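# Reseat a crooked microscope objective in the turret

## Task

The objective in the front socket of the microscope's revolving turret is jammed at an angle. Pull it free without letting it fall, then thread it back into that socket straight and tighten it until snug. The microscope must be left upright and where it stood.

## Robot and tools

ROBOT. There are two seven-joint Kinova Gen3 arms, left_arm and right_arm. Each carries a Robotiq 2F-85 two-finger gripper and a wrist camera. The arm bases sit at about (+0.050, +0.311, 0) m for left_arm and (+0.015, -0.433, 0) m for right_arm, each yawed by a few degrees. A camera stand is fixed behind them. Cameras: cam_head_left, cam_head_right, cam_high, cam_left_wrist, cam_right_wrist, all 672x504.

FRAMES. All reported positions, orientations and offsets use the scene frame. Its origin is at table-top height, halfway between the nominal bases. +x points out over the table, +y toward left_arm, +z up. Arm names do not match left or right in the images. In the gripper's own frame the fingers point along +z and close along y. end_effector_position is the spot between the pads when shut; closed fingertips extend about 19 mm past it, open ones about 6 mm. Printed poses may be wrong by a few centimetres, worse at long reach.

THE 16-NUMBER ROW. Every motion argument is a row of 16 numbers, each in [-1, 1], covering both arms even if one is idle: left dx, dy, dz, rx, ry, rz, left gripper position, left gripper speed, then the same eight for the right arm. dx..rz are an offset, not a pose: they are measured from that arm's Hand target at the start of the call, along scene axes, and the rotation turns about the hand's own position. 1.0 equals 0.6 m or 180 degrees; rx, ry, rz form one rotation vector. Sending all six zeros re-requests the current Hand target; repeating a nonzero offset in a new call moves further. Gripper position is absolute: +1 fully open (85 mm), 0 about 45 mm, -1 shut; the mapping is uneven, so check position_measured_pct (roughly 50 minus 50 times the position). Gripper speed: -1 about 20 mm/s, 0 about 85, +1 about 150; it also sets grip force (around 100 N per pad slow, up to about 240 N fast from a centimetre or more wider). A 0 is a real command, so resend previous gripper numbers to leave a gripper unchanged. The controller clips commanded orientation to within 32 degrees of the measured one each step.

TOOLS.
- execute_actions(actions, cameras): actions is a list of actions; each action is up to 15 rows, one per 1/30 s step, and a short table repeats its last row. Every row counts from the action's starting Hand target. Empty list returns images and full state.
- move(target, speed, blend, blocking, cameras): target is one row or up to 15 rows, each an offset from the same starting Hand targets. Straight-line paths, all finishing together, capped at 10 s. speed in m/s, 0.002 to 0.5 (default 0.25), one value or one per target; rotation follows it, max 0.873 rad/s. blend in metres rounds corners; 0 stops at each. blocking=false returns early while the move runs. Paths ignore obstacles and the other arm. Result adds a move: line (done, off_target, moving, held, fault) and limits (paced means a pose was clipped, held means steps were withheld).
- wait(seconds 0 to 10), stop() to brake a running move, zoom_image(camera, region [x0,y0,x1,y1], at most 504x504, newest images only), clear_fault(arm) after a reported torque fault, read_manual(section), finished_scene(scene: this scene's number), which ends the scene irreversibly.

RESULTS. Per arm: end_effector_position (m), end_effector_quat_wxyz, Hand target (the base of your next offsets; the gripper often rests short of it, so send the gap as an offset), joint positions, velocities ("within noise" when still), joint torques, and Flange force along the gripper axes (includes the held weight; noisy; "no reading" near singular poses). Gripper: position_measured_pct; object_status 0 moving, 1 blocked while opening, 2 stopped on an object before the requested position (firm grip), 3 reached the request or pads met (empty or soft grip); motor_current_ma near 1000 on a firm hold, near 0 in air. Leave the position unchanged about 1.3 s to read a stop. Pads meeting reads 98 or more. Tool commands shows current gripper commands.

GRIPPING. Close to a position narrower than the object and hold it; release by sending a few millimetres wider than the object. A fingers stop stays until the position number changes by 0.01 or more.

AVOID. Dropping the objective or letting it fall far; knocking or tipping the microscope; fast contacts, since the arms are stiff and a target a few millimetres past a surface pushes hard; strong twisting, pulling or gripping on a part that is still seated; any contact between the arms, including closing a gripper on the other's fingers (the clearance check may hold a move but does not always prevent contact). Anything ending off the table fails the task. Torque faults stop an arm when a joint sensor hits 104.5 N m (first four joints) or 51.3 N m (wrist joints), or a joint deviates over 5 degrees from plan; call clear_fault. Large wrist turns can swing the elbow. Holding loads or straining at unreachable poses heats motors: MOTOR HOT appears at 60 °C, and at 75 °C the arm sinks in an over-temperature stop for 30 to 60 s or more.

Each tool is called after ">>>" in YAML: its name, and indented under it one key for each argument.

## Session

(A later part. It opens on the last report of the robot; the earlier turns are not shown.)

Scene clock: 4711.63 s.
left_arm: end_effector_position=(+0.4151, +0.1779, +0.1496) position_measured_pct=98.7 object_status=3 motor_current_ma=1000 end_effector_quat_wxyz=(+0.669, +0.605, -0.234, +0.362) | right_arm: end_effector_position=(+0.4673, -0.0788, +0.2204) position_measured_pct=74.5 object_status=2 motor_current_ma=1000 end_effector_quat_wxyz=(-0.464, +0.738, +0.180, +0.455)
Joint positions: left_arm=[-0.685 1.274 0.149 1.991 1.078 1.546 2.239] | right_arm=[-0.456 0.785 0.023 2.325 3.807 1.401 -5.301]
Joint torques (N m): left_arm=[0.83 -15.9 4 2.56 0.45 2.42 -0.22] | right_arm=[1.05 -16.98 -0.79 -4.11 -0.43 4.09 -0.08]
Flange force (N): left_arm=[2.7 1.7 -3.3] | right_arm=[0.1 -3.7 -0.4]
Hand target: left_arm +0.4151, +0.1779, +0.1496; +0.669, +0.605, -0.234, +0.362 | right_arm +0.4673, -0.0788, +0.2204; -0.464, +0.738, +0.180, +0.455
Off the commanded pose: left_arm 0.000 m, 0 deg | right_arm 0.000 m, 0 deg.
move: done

>>> move:
  target:
    - [0,0,0,0,0,0,-1,0,-0.00008,-0.00018,0.00007,0,0,0,-0.33,-1]
    - [0,0,0,0,0,0,-1,0,-0.0017,0.00218,0.00133,-0.05331,-0.00517,-0.06383,-0.33,-1]
    - [0,0,0,0,0,0,-1,0,-0.00423,0.00605,0.00328,-0.13505,-0.01309,-0.16171,-0.33,-1]
    - [0,0,0,0,0,0,-1,0,-0.00562,0.01025,0.00425,-0.21323,-0.02067,-0.25533,-0.33,-1]
    - [0,0,0,0,0,0,-1,0,-0.00613,0.01557,0.00422,-0.29142,-0.02824,-0.34896,-0.33,-1]
    - [0,0,0,0,0,0,-1,0,-0.0041,0.02224,0.002,-0.39093,-0.03789,-0.46811,-0.6,-1]
    - [0,0,0,0,0,0,-1,0,-0.00453,0.02287,0.00231,-0.39093,-0.03789,-0.46811,-0.6,-1]
  speed: 0.2
  blend: [0,0.002,0.002,0.002,0.002,0,0]

>>> move:
  target:
    - [0,0,0,0,0,0,-1,0,-0.00215,-0.00688,0.00245,0.09951,0.00964,0.11916,-0.6,-1]
    - [0,0,0,0,0,0,-1,0,-0.00165,-0.01242,0.00262,0.17769,0.01722,0.21278,-0.6,-1]
    - [0,0,0,0,0,0,-1,0,-0.00017,-0.01715,0.0017,0.25588,0.0248,0.3064,-0.6,-1]
    - [0,0,0,0,0,0,-1,0,0.00248,-0.02117,-0.00027,0.33762,0.03272,0.40428,-0.6,-1]
    - [0,0,0,0,0,0,-1,0,0.00473,-0.02288,-0.00202,0.39093,0.03789,0.46811,-0.6,-1]
  speed: 0.18
  blend: 0.002
  cameras: ["cam_right_wrist", "cam_left_wrist"]

>>> zoom_image:
  camera: "cam_right_wrist"
  region: [250, 370, 390, 504]

>>> zoom_image:
  camera: "cam_left_wrist"
  region: [310, 220, 370, 280]

Scene clock: 4734.10 s.
left_arm: end_effector_position=(+0.4151, +0.1779, +0.1496) position_measured_pct=98.7 object_status=3 motor_current_ma=1000 end_effector_quat_wxyz=(+0.669, +0.605, -0.234, +0.362) | right_arm: end_effector_position=(+0.4646, -0.0651, +0.2218) position_measured_pct=74.5 object_status=2 motor_current_ma=1000 end_effector_quat_wxyz=(+0.415, +0.757, -0.098, +0.496)
Joint positions: left_arm=[-0.685 1.274 0.149 1.991 1.078 1.546 2.239] | right_arm=[-1.429 1.177 0.338 1.05 0.905 1.69 -3.212]
Joint torques (N m): left_arm=[0.77 -15.9 4.08 2.54 0.47 2.44 -0.2] | right_arm=[0.17 -23.13 5.13 -6.69 2.69 2.29 -0.08]
Flange force (N): left_arm=[2.6 1.8 -3.3] | right_arm=[-3.3 6.8 3.7]
Hand target: left_arm +0.4151, +0.1779, +0.1496; +0.669, +0.605, -0.234, +0.362 | right_arm +0.4646, -0.0651, +0.2218; +0.415, +0.757, -0.098, +0.496
Off the commanded pose: left_arm 0.000 m, 0 deg | right_arm 0.000 m, 0 deg.
move: done

Scene clock: 4739.87 s.
left_arm: end_effector_position=(+0.4151, +0.1779, +0.1496) position_measured_pct=98.7 object_status=3 motor_current_ma=1000 end_effector_quat_wxyz=(+0.669, +0.605, -0.234, +0.362) | right_arm: end_effector_position=(+0.4674, -0.0788, +0.2206) position_measured_pct=74.5 object_status=2 motor_current_ma=1000 end_effector_quat_wxyz=(-0.464, +0.738, +0.180, +0.455)
Joint positions: left_arm=[-0.685 1.274 0.149 1.991 1.078 1.546 2.239] | right_arm=[-0.484 0.787 0.061 2.325 3.809 1.419 -5.322]
Joint torques (N m): left_arm=[0.8 -15.88 3.96 2.56 0.47 2.49 -0.28] | right_arm=[1.19 -16.87 -0.43 -3.96 -0.53 3.96 -0.02]
Flange force (N): left_arm=[2.8 1.7 -3.2] | right_arm=[0.3 -4.0 -0.1]
Hand target: left_arm +0.4151, +0.1779, +0.1496; +0.669, +0.605, -0.234, +0.362 | right_arm +0.4674, -0.0788, +0.2206; -0.464, +0.738, +0.180, +0.455
Off the commanded pose: left_arm 0.000 m, 0 deg | right_arm 0.000 m, 0 deg.
move: done
Images, in order (width x height): cam_left_wrist 672x504, cam_right_wrist 672x504.

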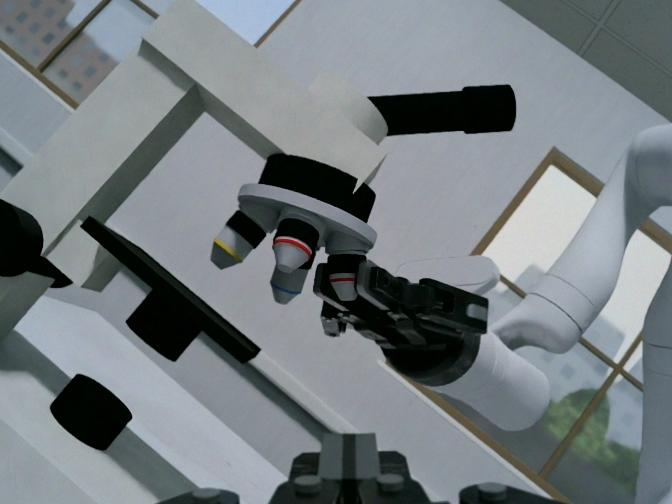

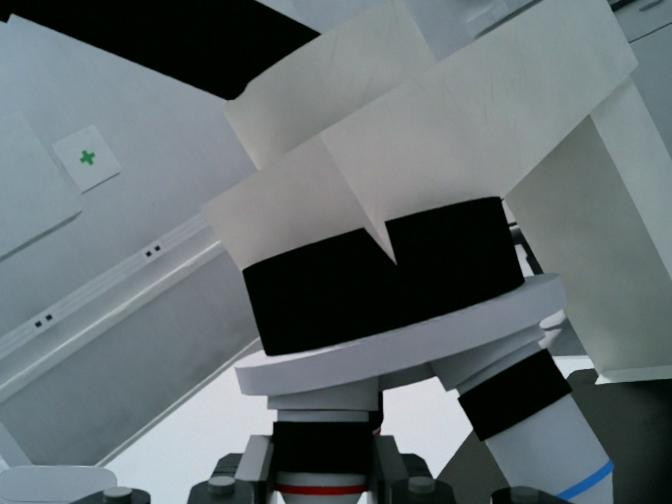

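Scaled by 3.600.

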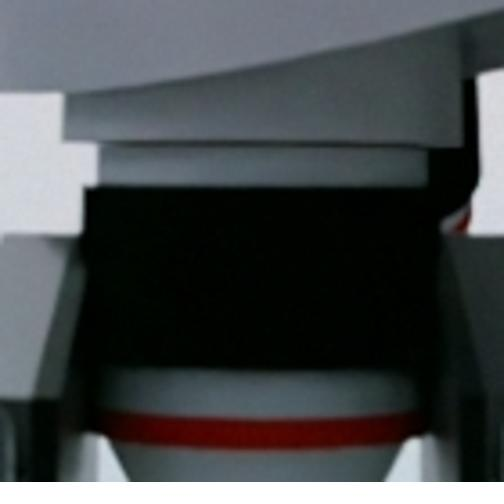

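Scaled by 8.400.

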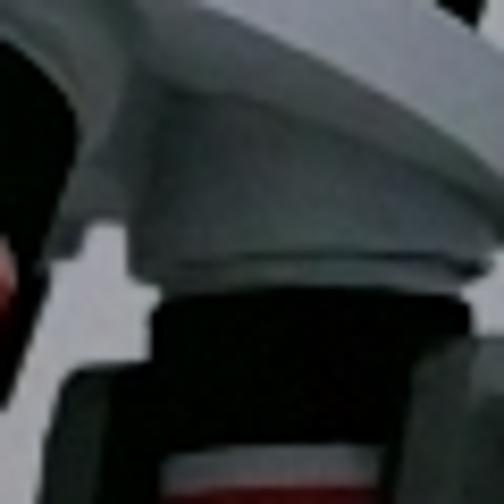

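>>> move:
  target:
    - [0,0,0,0,0,0,-1,0,-0.00008,-0.00018,0.00007,0,0,0,-0.33,-1]
    - [0,0,0,0,0,0,-1,0,-0.0017,0.00218,0.00133,-0.05331,-0.00517,-0.06383,-0.33,-1]
    - [0,0,0,0,0,0,-1,0,-0.00423,0.00605,0.00328,-0.13505,-0.01309,-0.16171,-0.33,-1]
    - [0,0,0,0,0,0,-1,0,-0.00562,0.01025,0.00425,-0.21323,-0.02067,-0.25533,-0.33,-1]
    - [0,0,0,0,0,0,-1,0,-0.00613,0.01557,0.00422,-0.29142,-0.02824,-0.34896,-0.33,-1]
    - [0,0,0,0,0,0,-1,0,-0.0041,0.02224,0.002,-0.39093,-0.03789,-0.46811,-0.6,-1]
    - [0,0,0,0,0,0,-1,0,-0.00453,0.02287,0.00231,-0.39093,-0.03789,-0.46811,-0.6,-1]
  speed: 0.2
  blend: [0,0.002,0.002,0.002,0.002,0,0]

>>> move:
  target:
    - [0,0,0,0,0,0,-1,0,-0.00215,-0.00688,0.00245,0.09951,0.00964,0.11916,-0.6,-1]
    - [0,0,0,0,0,0,-1,0,-0.00165,-0.01242,0.00262,0.17769,0.01722,0.21278,-0.6,-1]
    - [0,0,0,0,0,0,-1,0,-0.00017,-0.01715,0.0017,0.25588,0.0248,0.3064,-0.6,-1]
    - [0,0,0,0,0,0,-1,0,0.00248,-0.02117,-0.00027,0.33762,0.03272,0.40428,-0.6,-1]
    - [0,0,0,0,0,0,-1,0,0.00473,-0.02288,-0.00202,0.39093,0.03789,0.46811,-0.6,-1]
  speed: 0.18
  blend: 0.002

Scene clock: 4758.67 s.
left_arm: end_effector_position=(+0.4151, +0.1779, +0.1496) position_measured_pct=98.7 object_status=3 motor_current_ma=1000 end_effector_quat_wxyz=(+0.669, +0.605, -0.234, +0.362) | right_arm: end_effector_position=(+0.4647, -0.0651, +0.2220) position_measured_pct=74.5 object_status=2 motor_current_ma=1000 end_effector_quat_wxyz=(+0.415, +0.757, -0.098, +0.496)
Joint positions: left_arm=[-0.685 1.274 0.149 1.991 1.078 1.546 2.239] | right_arm=[-1.446 1.183 0.381 1.051 0.874 1.671 -3.198]
Joint torques (N m): left_arm=[0.88 -15.95 3.96 2.57 0.45 2.41 -0.23] | right_arm=[0.18 -22.99 5.41 -6.62 2.73 2.28 -0.05]
Flange force (N): left_arm=[2.6 1.6 -3.4] | right_arm=[-3.5 7.1 3.9]
Hand target: left_arm +0.4151, +0.1779, +0.1496; +0.669, +0.605, -0.234, +0.362 | right_arm +0.4647, -0.0651, +0.2220; +0.415, +0.757, -0.098, +0.496
Off the commanded pose: left_arm 0.000 m, 0 deg | right_arm 0.000 m, 0 deg.
move: done

Scene clock: 4764.43 s.
left_arm: end_effector_position=(+0.4151, +0.1779, +0.1496) position_measured_pct=98.7 object_status=3 motor_current_ma=1000 end_effector_quat_wxyz=(+0.669, +0.605, -0.234, +0.362) | right_arm: end_effector_position=(+0.4675, -0.0788, +0.2208) position_measured_pct=74.5 object_status=2 motor_current_ma=1000 end_effector_quat_wxyz=(-0.464, +0.738, +0.180, +0.455)
Joint positions: left_arm=[-0.685 1.274 0.149 1.991 1.078 1.546 2.239] | right_arm=[-0.512 0.789 0.099 2.326 3.809 1.437 -5.342]
Joint torques (N m): left_arm=[0.79 -15.9 4.03 2.6 0.45 2.49 -0.23] | right_arm=[1.14 -16.93 -0.18 -3.81 -0.56 3.95 -0.08]
Flange force (N): left_arm=[2.7 1.6 -3.3] | right_arm=[0.2 -3.8 0.2]
Hand target: left_arm +0.4151, +0.1779, +0.1496; +0.669, +0.605, -0.234, +0.362 | right_arm +0.4675, -0.0788, +0.2208; -0.464, +0.738, +0.180, +0.455
Off the commanded pose: left_arm 0.000 m, 0 deg | right_arm 0.000 m, 0 deg.
move: done

>>> move:
  target:
    - [0,0,0,0,0,0,-1,0,-0.00008,-0.00018,0.00007,0,0,0,-0.33,-1]
    - [0,0,0,0,0,0,-1,0,-0.0017,0.00218,0.00133,-0.05331,-0.00517,-0.06383,-0.33,-1]
    - [0,0,0,0,0,0,-1,0,-0.00423,0.00605,0.00328,-0.13505,-0.01309,-0.16171,-0.33,-1]
    - [0,0,0,0,0,0,-1,0,-0.00562,0.01025,0.00425,-0.21323,-0.02067,-0.25533,-0.33,-1]
    - [0,0,0,0,0,0,-1,0,-0.00613,0.01557,0.00422,-0.29142,-0.02824,-0.34896,-0.33,-1]
    - [0,0,0,0,0,0,-1,0,-0.0041,0.02224,0.002,-0.39093,-0.03789,-0.46811,-0.6,-1]
    - [0,0,0,0,0,0,-1,0,-0.00453,0.02287,0.00231,-0.39093,-0.03789,-0.46811,-0.6,-1]
  speed: 0.2
  blend: [0,0.002,0.002,0.002,0.002,0,0]
  cameras: ["cam_left_wrist"]

>>> zoom_image:
  camera: "cam_left_wrist"
  region: [310, 220, 370, 280]

>>> move:
  target:
    - [0,0,0,0,0,0,-1,0,-0.00215,-0.00688,0.00245,0.09951,0.00964,0.11916,-0.6,-1]
    - [0,0,0,0,0,0,-1,0,-0.00165,-0.01242,0.00262,0.17769,0.01722,0.21278,-0.6,-1]
  speed: 0.15
  blend: 0.002

Scene clock: 4788.33 s.
left_arm: end_effector_position=(+0.4151, +0.1779, +0.1496) position_measured_pct=98.7 object_status=3 motor_current_ma=1000 end_effector_quat_wxyz=(+0.669, +0.605, -0.234, +0.362) | right_arm: end_effector_position=(+0.4648, -0.0651, +0.2222) position_measured_pct=74.5 object_status=2 motor_current_ma=1000 end_effector_quat_wxyz=(+0.415, +0.757, -0.098, +0.496)
Joint positions: left_arm=[-0.685 1.274 0.149 1.991 1.078 1.546 2.239] | right_arm=[-1.464 1.19 0.425 1.052 0.841 1.652 -3.183]
Joint torques (N m): left_arm=[0.76 -15.92 3.96 2.53 0.48 2.5 -0.24] | right_arm=[0.18 -22.95 5.7 -6.54 2.75 2.26 -0.07]
Flange force (N): left_arm=[2.6 1.8 -3.1] | right_arm=[-3.5 7.1 3.9]
Hand target: left_arm +0.4151, +0.1779, +0.1496; +0.669, +0.605, -0.234, +0.362 | right_arm +0.4648, -0.0651, +0.2221; +0.415, +0.757, -0.098, +0.496
Off the commanded pose: left_arm 0.000 m, 0 deg | right_arm 0.000 m, 0 deg.
move: done
Images, in order (width x height): cam_left_wrist 672x504.

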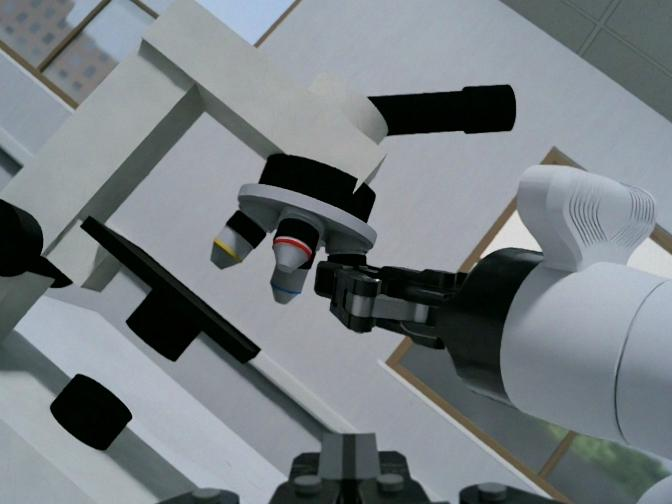

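Scaled by 8.400.

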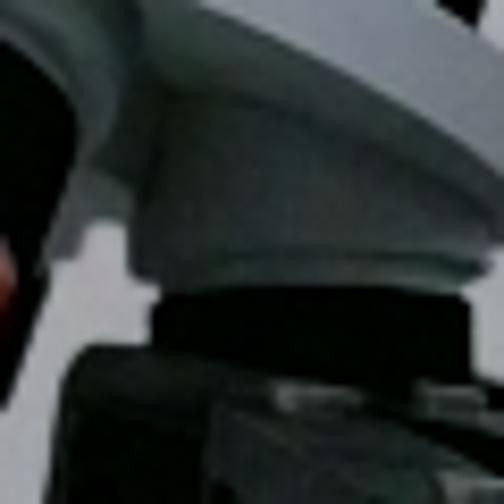

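Scene clock: 4791.73 s.
left_arm: end_effector_position=(+0.4151, +0.1779, +0.1496) position_measured_pct=98.7 object_status=3 motor_current_ma=1000 end_effector_quat_wxyz=(+0.669, +0.605, -0.234, +0.362) | right_arm: end_effector_position=(+0.4638, -0.0725, +0.2237) position_measured_pct=74.5 object_status=2 motor_current_ma=1000 end_effector_quat_wxyz=(+0.014, +0.843, +0.033, +0.537)
Joint positions: left_arm=[-0.685 1.274 0.149 1.991 1.078 1.546 2.239] | right_arm=[-1.611 0.667 0.502 2.043 1.628 0.716 -4.146]
Joint torques (N m): left_arm=[0.74 -15.85 3.94 2.6 0.47 2.49 -0.25] | right_arm=[-2.3 -12.89 0.63 -3.38 -0.03 0.9 -0.16]
Flange force (N): left_arm=[2.9 1.6 -3.1] | right_arm=[8.3 2.5 3.7]
Hand target: left_arm +0.4151, +0.1779, +0.1496; +0.669, +0.605, -0.234, +0.362 | right_arm +0.4638, -0.0725, +0.2237; +0.014, +0.843, +0.033, +0.537
Off the commanded pose: left_arm 0.000 m, 0 deg | right_arm 0.000 m, 0 deg.
move: done

>>> move:
  target: [0,0,0,0,0,0,-1,0,0.00079,0.00005,0.00042,0,0,0,-0.6,-1]
  speed: 0.02
  cameras: ["cam_right_wrist", "cam_left_wrist"]

>>> zoom_image:
  camera: "cam_right_wrist"
  region: [250, 370, 390, 504]

>>> zoom_image:
  camera: "cam_left_wrist"
  region: [310, 220, 370, 280]

Scene clock: 4804.97 s.
left_arm: end_effector_position=(+0.4151, +0.1779, +0.1496) position_measured_pct=98.7 object_status=3 motor_current_ma=1000 end_effector_quat_wxyz=(+0.669, +0.605, -0.234, +0.362) | right_arm: end_effector_position=(+0.4643, -0.0725, +0.2240) position_measured_pct=74.5 object_status=2 motor_current_ma=1000 end_effector_quat_wxyz=(+0.014, +0.843, +0.033, +0.537)
Joint positions: left_arm=[-0.685 1.274 0.149 1.991 1.078 1.546 2.239] | right_arm=[-1.61 0.667 0.502 2.042 1.628 0.716 -4.145]
Joint torques (N m): left_arm=[0.82 -15.91 4.07 2.61 0.43 2.48 -0.21] | right_arm=[-0.32 -13.85 3.19 -5.49 0.67 2.2 -0.08]
Flange force (N): left_arm=[2.6 1.6 -3.3] | right_arm=[2.8 3.6 -1.5]
Hand target: left_arm +0.4151, +0.1779, +0.1496; +0.669, +0.605, -0.234, +0.362 | right_arm +0.4643, -0.0725, +0.2240; +0.014, +0.843, +0.033, +0.537
Off the commanded pose: left_arm 0.000 m, 0 deg | right_arm 0.000 m, 0 deg.
move: done
Images, in order (width x height): cam_left_wrist 672x504, cam_right_wrist 672x504.

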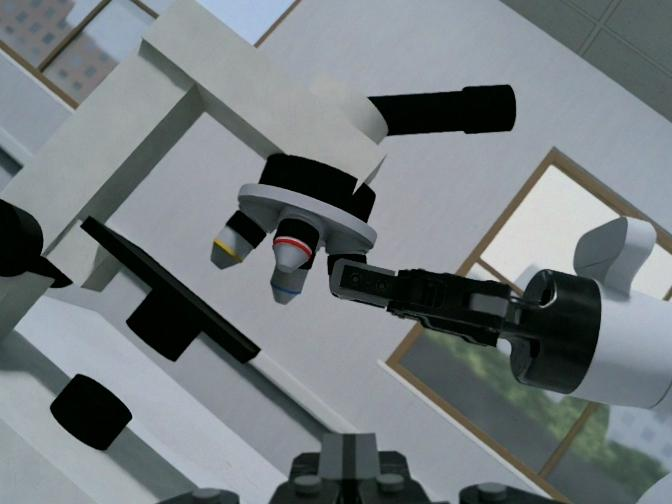

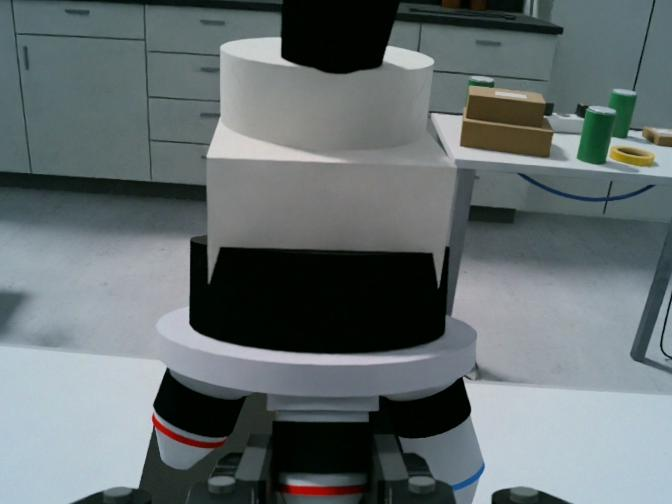

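Scaled by 3.600.

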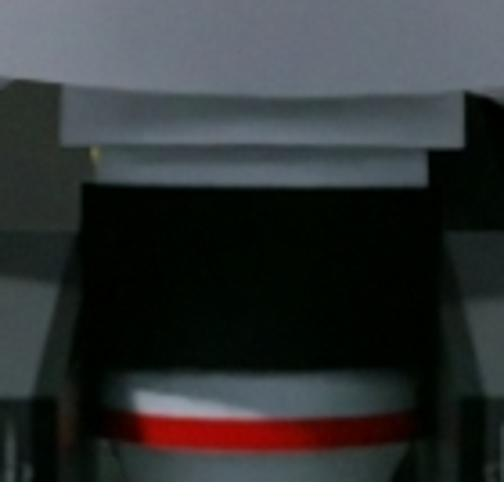

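Scaled by 8.400.

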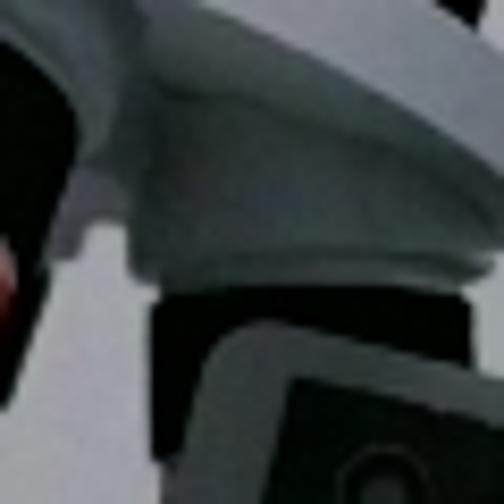

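>>> move:
  target: [0,0,0,0,0,0,-1,0,0.0012,-0.00475,-0.00107,0.07819,0.00758,0.09362,-0.6,-1]
  speed: 0.12

Scene clock: 4816.27 s.
left_arm: end_effector_position=(+0.4151, +0.1779, +0.1496) position_measured_pct=98.7 object_status=3 motor_current_ma=1000 end_effector_quat_wxyz=(+0.669, +0.605, -0.234, +0.362) | right_arm: end_effector_position=(+0.4650, -0.0753, +0.2234) position_measured_pct=74.5 object_status=2 motor_current_ma=1000 end_effector_quat_wxyz=(-0.168, +0.830, +0.091, +0.524)
Joint positions: left_arm=[-0.685 1.274 0.149 1.991 1.078 1.546 2.239] | right_arm=[-1.265 0.553 0.287 2.322 2.57 0.846 -4.887]
Joint torques (N m): left_arm=[0.84 -15.88 4 2.56 0.44 2.43 -0.24] | right_arm=[0.49 -14.41 2.37 -5.03 -0.2 3.48 -0.27]
Flange force (N): left_arm=[2.8 1.8 -3.3] | right_arm=[2.4 -1.7 -0.7]
Hand target: left_arm +0.4151, +0.1779, +0.1496; +0.669, +0.605, -0.234, +0.362 | right_arm +0.4650, -0.0753, +0.2233; -0.168, +0.830, +0.091, +0.524
Off the commanded pose: left_arm 0.000 m, 0 deg | right_arm 0.000 m, 0 deg.
move: done

>>> move:
  target: [0,0,0,0,0,0,-1,0,0.00235,-0.00384,-0.00223,0.08174,0.00792,0.09788,-0.6,-1]
  speed: 0.12

Scene clock: 4828.17 s.
left_arm: end_effector_position=(+0.4151, +0.1779, +0.1496) position_measured_pct=98.7 object_status=3 motor_current_ma=1000 end_effector_quat_wxyz=(+0.669, +0.605, -0.234, +0.362) | right_arm: end_effector_position=(+0.4664, -0.0776, +0.2220) position_measured_pct=74.5 object_status=2 motor_current_ma=1000 end_effector_quat_wxyz=(-0.352, +0.785, +0.147, +0.489)
Joint positions: left_arm=[-0.685 1.274 0.149 1.991 1.078 1.546 2.239] | right_arm=[-0.774 0.655 0.144 2.414 3.385 1.236 -5.259]
Joint torques (N m): left_arm=[0.77 -15.86 3.99 2.54 0.45 2.53 -0.25] | right_arm=[-9.46 -6.78 -9.24 -8.05 4.01 1.37 -2.14]
Flange force (N): left_arm=[2.7 1.8 -3.0] | right_arm=[16.4 4.7 -31.3]
Hand target: left_arm +0.4151, +0.1779, +0.1496; +0.669, +0.605, -0.234, +0.362 | right_arm +0.4664, -0.0776, +0.2220; -0.352, +0.785, +0.147, +0.489
Off the commanded pose: left_arm 0.000 m, 0 deg | right_arm 0.000 m, 0 deg.
move: done

>>> wait:
  seconds: 0
  cameras: ["all"]

>>> zoom_image:
  camera: "cam_right_wrist"
  region: [250, 370, 390, 504]

>>> zoom_image:
  camera: "cam_left_wrist"
  region: [310, 220, 370, 280]

Scene clock: 4842.37 s.
left_arm: end_effector_position=(+0.4151, +0.1779, +0.1496) position_measured_pct=98.7 object_status=3 motor_current_ma=1000 end_effector_quat_wxyz=(+0.669, +0.605, -0.234, +0.362) | right_arm: end_effector_position=(+0.4664, -0.0776, +0.2220) position_measured_pct=74.5 object_status=2 motor_current_ma=1000 end_effector_quat_wxyz=(-0.352, +0.785, +0.147, +0.489)
Joint positions: left_arm=[-0.685 1.274 0.149 1.991 1.078 1.546 2.239] | right_arm=[-0.774 0.655 0.144 2.414 3.385 1.236 -5.259]
Joint torques (N m): left_arm=[0.81 -15.9 4.07 2.6 0.46 2.45 -0.24] | right_arm=[-9.4 -6.67 -9.21 -8.03 3.95 1.27 -2.13]
Flange force (N): left_arm=[2.7 1.6 -3.4] | right_arm=[16.4 4.7 -31.5]
Hand target: left_arm +0.4151, +0.1779, +0.1496; +0.669, +0.605, -0.234, +0.362 | right_arm +0.4664, -0.0777, +0.2220; -0.352, +0.785, +0.147, +0.489
Tool commands: left_gripper/position=-1.0 left_gripper/speed=+0.0 right_gripper/position=-0.6 right_gripper/speed=-1.0
Off the commanded pose: left_arm 0.000 m, 0 deg | right_arm 0.000 m, 0 deg.

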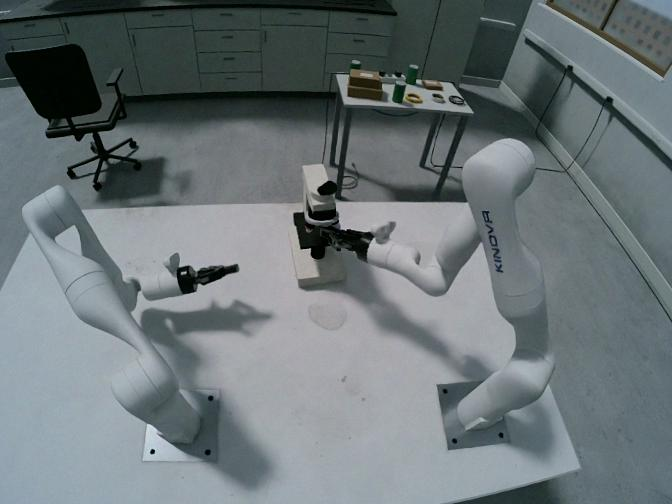

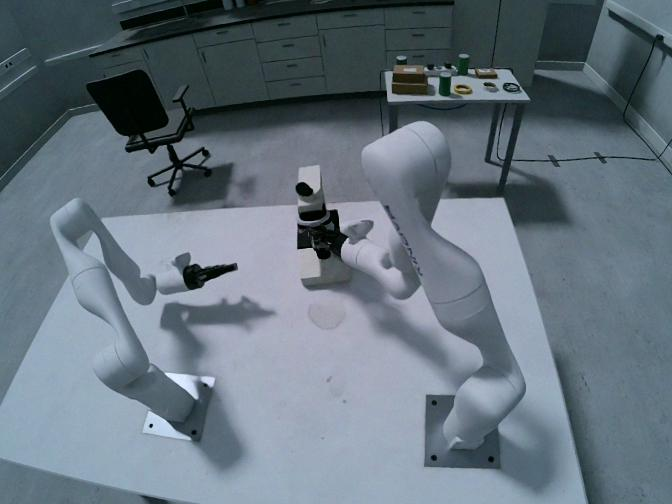

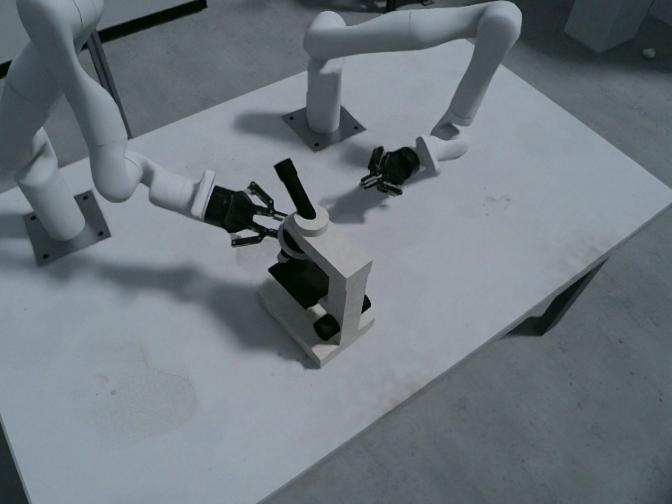

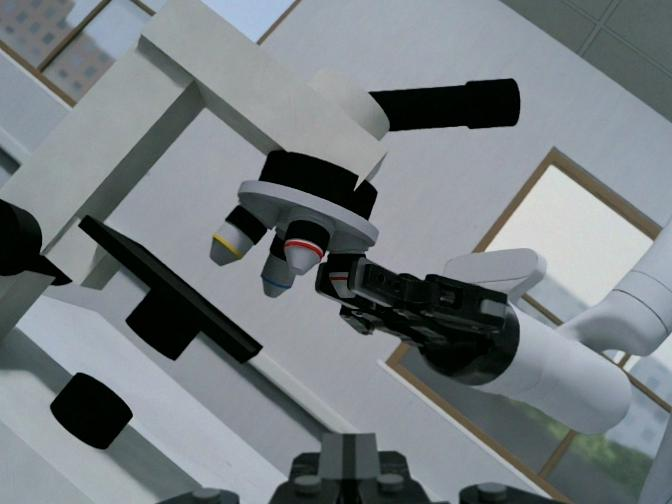

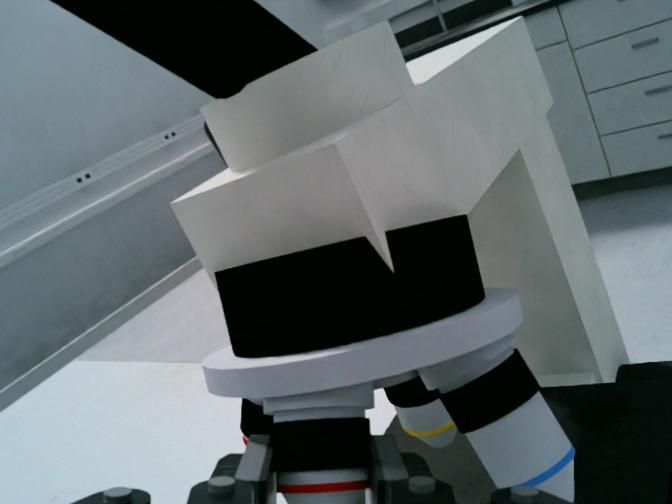

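Scaled by 3.600.

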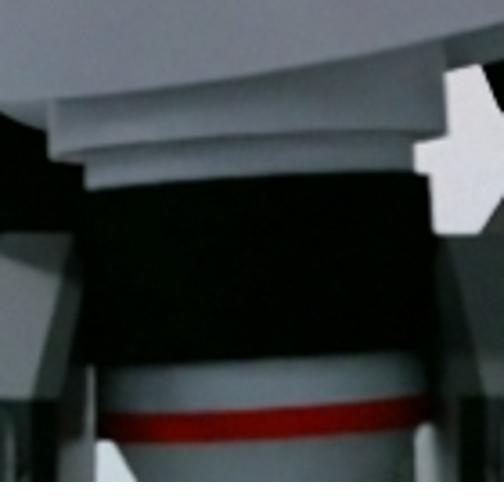

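Scaled by 8.400.

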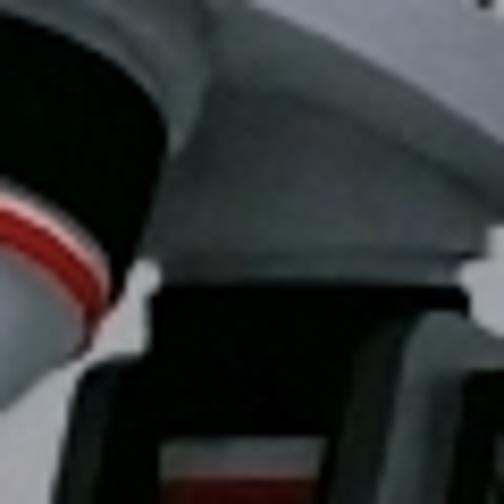

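>>> move:
  target: [0,0,0,0,0,0,-1,0,-0.0008,0.0013,0.0008,-0.0284,-0.00276,-0.0341,-0.6,-1]
  speed: 0.05
  cameras: ["cam_left_wrist", "cam_right_wrist"]

Scene clock: 4878.50 s.
left_arm: end_effector_position=(+0.4151, +0.1779, +0.1496) position_measured_pct=98.7 object_status=3 motor_current_ma=1000 end_effector_quat_wxyz=(+0.669, +0.605, -0.234, +0.362) | right_arm: end_effector_position=(+0.4659, -0.0769, +0.2225) position_measured_pct=74.5 object_status=2 motor_current_ma=1000 end_effector_quat_wxyz=(-0.289, +0.804, +0.128, +0.503)
Joint positions: left_arm=[-0.685 1.274 0.149 1.991 1.078 1.546 2.239] | right_arm=[-0.934 0.597 0.168 2.412 3.122 1.097 -5.173]
Joint torques (N m): left_arm=[0.72 -15.9 4.09 2.55 0.48 2.5 -0.19] | right_arm=[-4.39 -9.4 -4 -9.18 1.78 2.11 -1.02]
Flange force (N): left_arm=[2.5 1.8 -3.1] | right_arm=[9.9 4.1 -24.2]
Hand target: left_arm +0.4151, +0.1779, +0.1496; +0.669, +0.605, -0.234, +0.362 | right_arm +0.4659, -0.0769, +0.2225; -0.289, +0.804, +0.128, +0.503
Off the commanded pose: left_arm 0.000 m, 0 deg | right_arm 0.000 m, 0 deg.
move: done
Images, in order (width x height): cam_left_wrist 672x504, cam_right_wrist 672x504.

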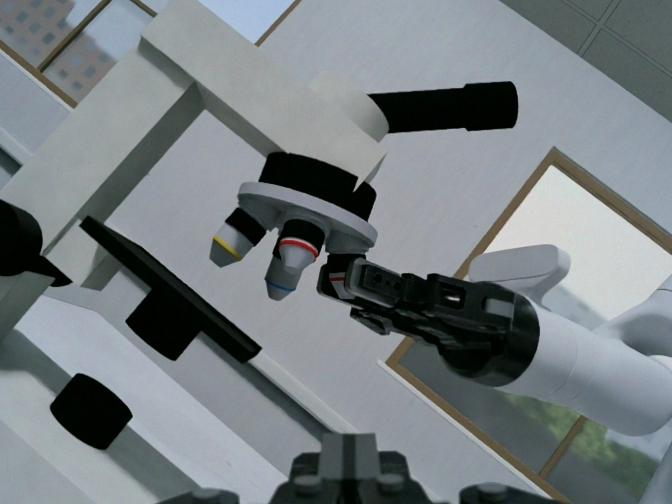

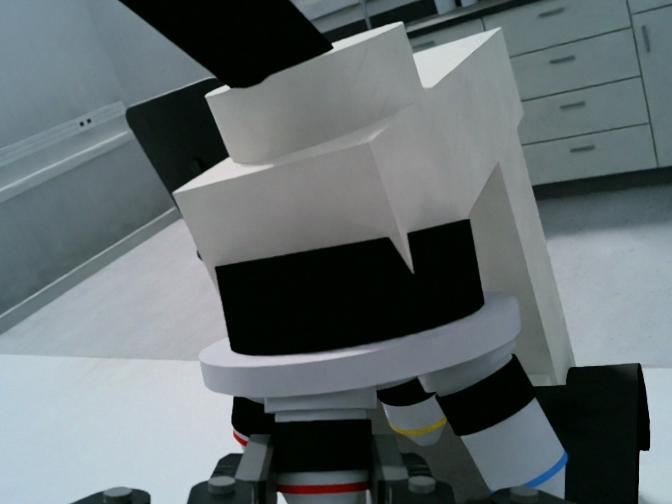

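>>> move:
  target: [0,0,0,0,0,0,-1,0,-0.0008,0.0013,0.0008,-0.0284,-0.00276,-0.0341,-0.6,-1]
  speed: 0.05
  cameras: ["cam_left_wrist", "cam_right_wrist"]

Scene clock: 4885.33 s.
left_arm: end_effector_position=(+0.4151, +0.1779, +0.1496) position_measured_pct=98.7 object_status=3 motor_current_ma=1000 end_effector_quat_wxyz=(+0.669, +0.605, -0.234, +0.362) | right_arm: end_effector_position=(+0.4654, -0.0761, +0.2230) position_measured_pct=74.5 object_status=2 motor_current_ma=1000 end_effector_quat_wxyz=(-0.225, +0.820, +0.108, +0.515)
Joint positions: left_arm=[-0.685 1.274 0.149 1.991 1.078 1.546 2.239] | right_arm=[-1.109 0.561 0.218 2.377 2.837 0.956 -5.044]
Joint torques (N m): left_arm=[0.73 -15.91 3.92 2.66 0.47 2.47 -0.26] | right_arm=[2.32 -14.2 3.49 -4.15 -1.22 3.21 0.02]
Flange force (N): left_arm=[2.8 1.3 -3.2] | right_arm=[1.3 -4.3 -1.0]
Hand target: left_arm +0.4151, +0.1779, +0.1496; +0.669, +0.605, -0.234, +0.362 | right_arm +0.4655, -0.0761, +0.2230; -0.225, +0.820, +0.108, +0.515
Off the commanded pose: left_arm 0.000 m, 0 deg | right_arm 0.000 m, 0 deg.
move: done
Images, in order (width x height): cam_left_wrist 672x504, cam_right_wrist 672x504.

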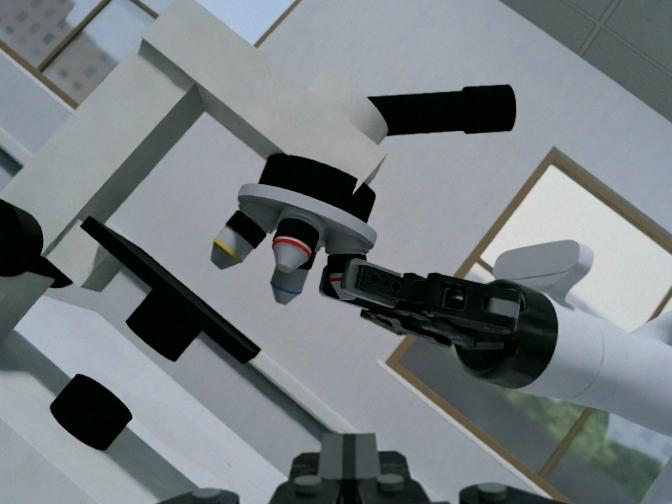

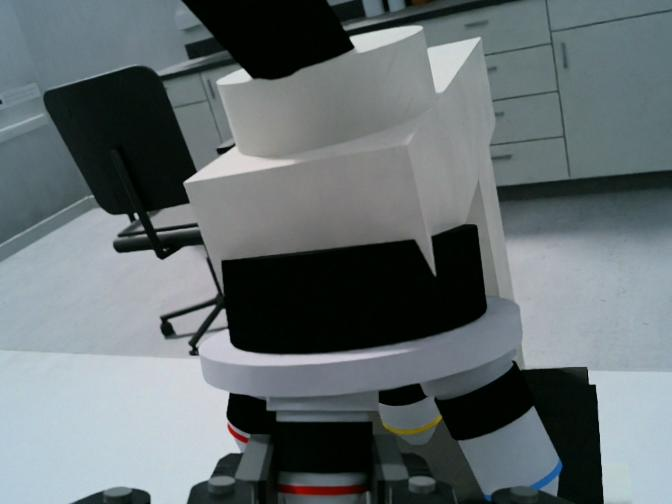

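>>> zoom_image:
  camera: "cam_right_wrist"
  region: [250, 370, 390, 504]

>>> zoom_image:
  camera: "cam_left_wrist"
  region: [310, 220, 370, 280]

Scaled by 3.600.

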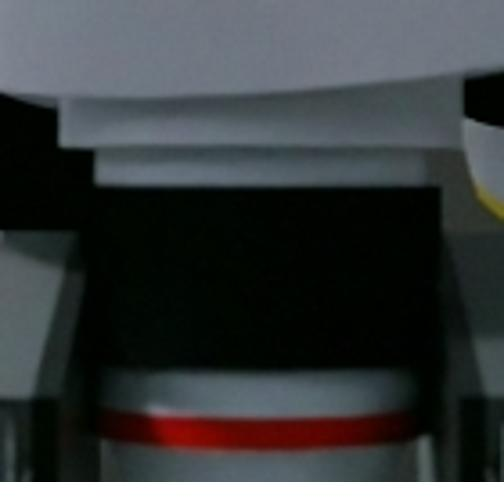

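Scaled by 8.400.

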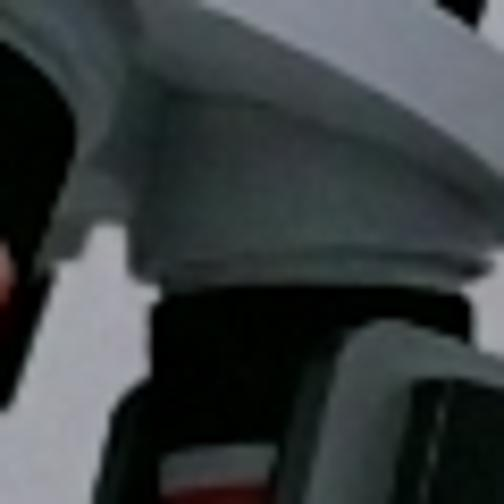

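>>> move:
  target: [0,0,0,0,0,0,-1,0,0.00002,0.0006,-0.00006,0,0,0,-0.6,-1]
  speed: 0.02

Scene clock: 4947.23 s.
left_arm: end_effector_position=(+0.4151, +0.1779, +0.1496) position_measured_pct=98.7 object_status=3 motor_current_ma=1000 end_effector_quat_wxyz=(+0.669, +0.605, -0.234, +0.362) | right_arm: end_effector_position=(+0.4655, -0.0757, +0.2230) position_measured_pct=74.5 object_status=2 motor_current_ma=1000 end_effector_quat_wxyz=(-0.225, +0.820, +0.108, +0.515)
Joint positions: left_arm=[-0.685 1.274 0.149 1.991 1.078 1.546 2.239] | right_arm=[-1.11 0.561 0.218 2.376 2.836 0.955 -5.043]
Joint torques (N m): left_arm=[0.79 -15.93 3.94 2.52 0.45 2.45 -0.25] | right_arm=[1.45 -13.86 2.71 -5.79 -0.7 3.47 0.03]
Flange force (N): left_arm=[2.7 1.7 -3.1] | right_arm=[1.7 -2.3 -5.3]
Hand target: left_arm +0.4151, +0.1779, +0.1496; +0.669, +0.605, -0.234, +0.362 | right_arm +0.4655, -0.0757, +0.2229; -0.225, +0.820, +0.108, +0.515
Off the commanded pose: left_arm 0.000 m, 0 deg | right_arm 0.000 m, 0 deg.
move: done

>>> move:
  target: [0,0,0,0,0,0,-1,0,0.00041,-0.00067,-0.00039,0.01422,0.00138,0.01702,-0.6,-1]
  speed: 0.03

Scene clock: 4952.80 s.
left_arm: end_effector_position=(+0.4151, +0.1779, +0.1496) position_measured_pct=98.7 object_status=3 motor_current_ma=1000 end_effector_quat_wxyz=(+0.669, +0.605, -0.234, +0.362) | right_arm: end_effector_position=(+0.4657, -0.0761, +0.2227) position_measured_pct=74.5 object_status=2 motor_current_ma=1000 end_effector_quat_wxyz=(-0.257, +0.813, +0.118, +0.510)
Joint positions: left_arm=[-0.685 1.274 0.149 1.991 1.078 1.546 2.239] | right_arm=[-1.022 0.576 0.189 2.398 2.981 1.025 -5.114]
Joint torques (N m): left_arm=[0.75 -15.93 4.01 2.54 0.51 2.44 -0.19] | right_arm=[-0.27 -13.68 0.41 -8.62 0.38 3.87 -0.4]
Flange force (N): left_arm=[2.5 1.8 -3.2] | right_arm=[1.9 -1.0 -13.1]
Hand target: left_arm +0.4151, +0.1779, +0.1496; +0.669, +0.605, -0.234, +0.362 | right_arm +0.4657, -0.0761, +0.2227; -0.257, +0.813, +0.118, +0.510
Off the commanded pose: left_arm 0.000 m, 0 deg | right_arm 0.000 m, 0 deg.
move: done

>>> wait:
  seconds: 0
  cameras: ["cam_right_wrist"]

>>> zoom_image:
  camera: "cam_right_wrist"
  region: [200, 304, 600, 504]

Scene clock: 4962.93 s.
left_arm: end_effector_position=(+0.4151, +0.1779, +0.1496) position_measured_pct=98.7 object_status=3 motor_current_ma=1000 end_effector_quat_wxyz=(+0.669, +0.605, -0.234, +0.362) | right_arm: end_effector_position=(+0.4657, -0.0761, +0.2227) position_measured_pct=74.5 object_status=2 motor_current_ma=1000 end_effector_quat_wxyz=(-0.257, +0.813, +0.118, +0.510)
Joint positions: left_arm=[-0.685 1.274 0.149 1.991 1.078 1.546 2.239] | right_arm=[-1.022 0.576 0.189 2.398 2.981 1.025 -5.114]
Joint torques (N m): left_arm=[0.76 -15.92 3.96 2.58 0.44 2.45 -0.24] | right_arm=[-0.32 -13.69 0.36 -8.54 0.43 3.86 -0.39]
Flange force (N): left_arm=[2.7 1.5 -3.1] | right_arm=[2.0 -1.1 -12.9]
Hand target: left_arm +0.4151, +0.1779, +0.1496; +0.669, +0.605, -0.234, +0.362 | right_arm +0.4657, -0.0761, +0.2227; -0.257, +0.813, +0.118, +0.510
Tool commands: left_gripper/position=-1.0 left_gripper/speed=+0.0 right_gripper/position=-0.6 right_gripper/speed=-1.0
Off the commanded pose: left_arm 0.000 m, 0 deg | right_arm 0.000 m, 0 deg.
Images, in order (width x height): cam_right_wrist 672x504.

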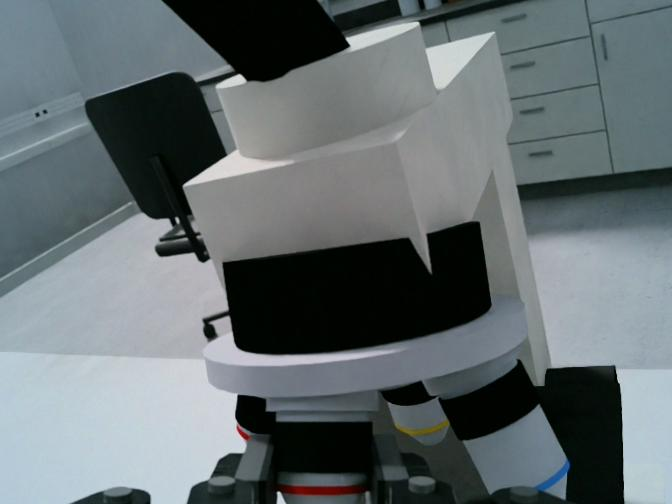

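Scaled by 1.260.

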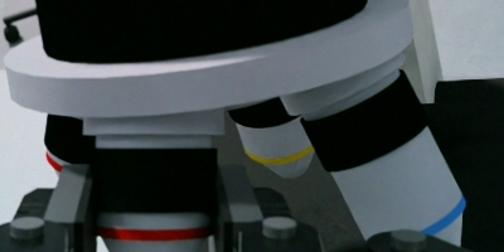

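>>> move:
  target:
    - [0,0,0,0,0,0,-1,0,-0.00041,0.00067,0.00039,-0.01422,-0.00138,-0.01702,-0.6,-1]
    - [0,0,0,0,0,0,-1,0,-0.00041,0.00067,0.00039,-0.01422,-0.00138,-0.01702,-0.33,-1]
  speed: 0.03
  cameras: ["cam_right_wrist", "cam_left_wrist"]

>>> zoom_image:
  camera: "cam_right_wrist"
  region: [250, 370, 390, 504]

>>> zoom_image:
  camera: "cam_left_wrist"
  region: [310, 220, 370, 280]

Scene clock: 5004.37 s.
left_arm: end_effector_position=(+0.4151, +0.1779, +0.1496) position_measured_pct=98.7 object_status=3 motor_current_ma=1000 end_effector_quat_wxyz=(+0.669, +0.605, -0.234, +0.362) | right_arm: end_effector_position=(+0.4655, -0.0757, +0.2229) position_measured_pct=66.7 object_status=0 motor_current_ma=0 end_effector_quat_wxyz=(-0.225, +0.820, +0.108, +0.515)
Joint positions: left_arm=[-0.685 1.274 0.149 1.991 1.078 1.546 2.239] | right_arm=[-1.11 0.561 0.218 2.376 2.836 0.955 -5.043]
Joint torques (N m): left_arm=[0.74 -15.95 3.99 2.57 0.5 2.43 -0.26] | right_arm=[0.1 -13.76 1.38 -5.43 0.03 3.24 -0.04]
Flange force (N): left_arm=[2.7 1.5 -3.3] | right_arm=[2.9 -1.2 -4.0]
Hand target: left_arm +0.4151, +0.1779, +0.1496; +0.669, +0.605, -0.234, +0.362 | right_arm +0.4655, -0.0757, +0.2229; -0.225, +0.820, +0.108, +0.515
Off the commanded pose: left_arm 0.000 m, 0 deg | right_arm 0.000 m, 0 deg.
move: done
Images, in order (width x height): cam_left_wrist 672x504, cam_right_wrist 672x504.

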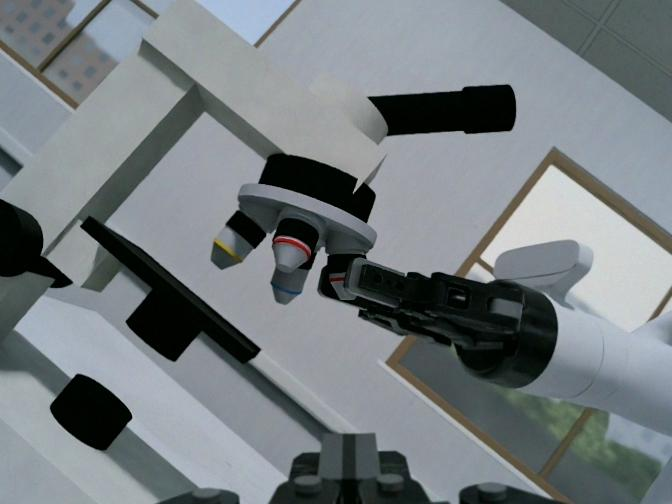

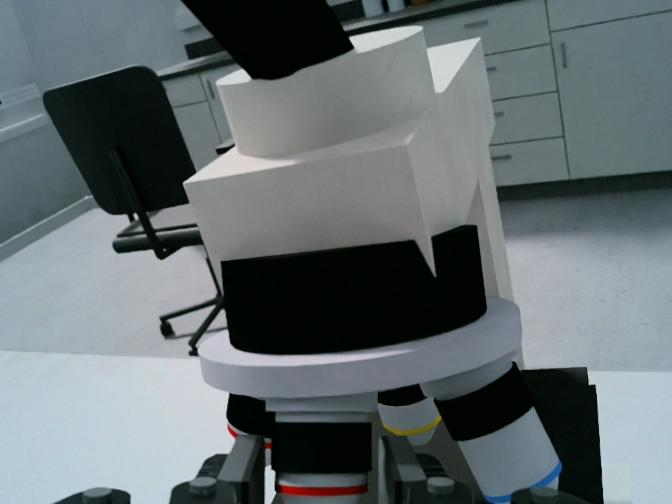

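Scaled by 3.600.

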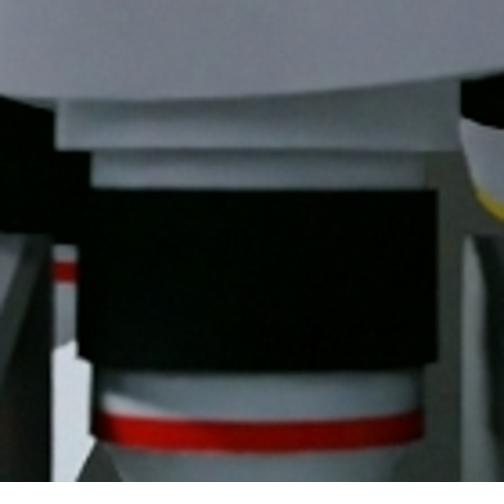

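Scaled by 8.400.

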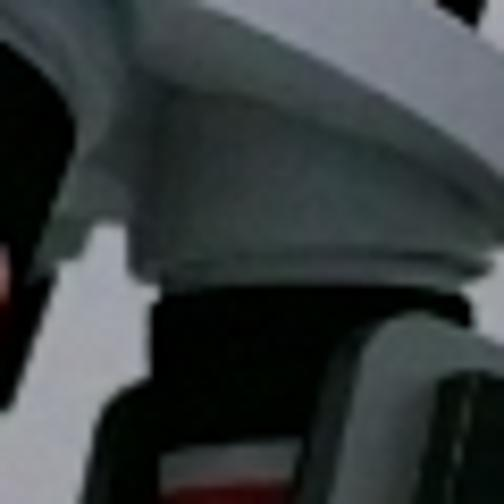

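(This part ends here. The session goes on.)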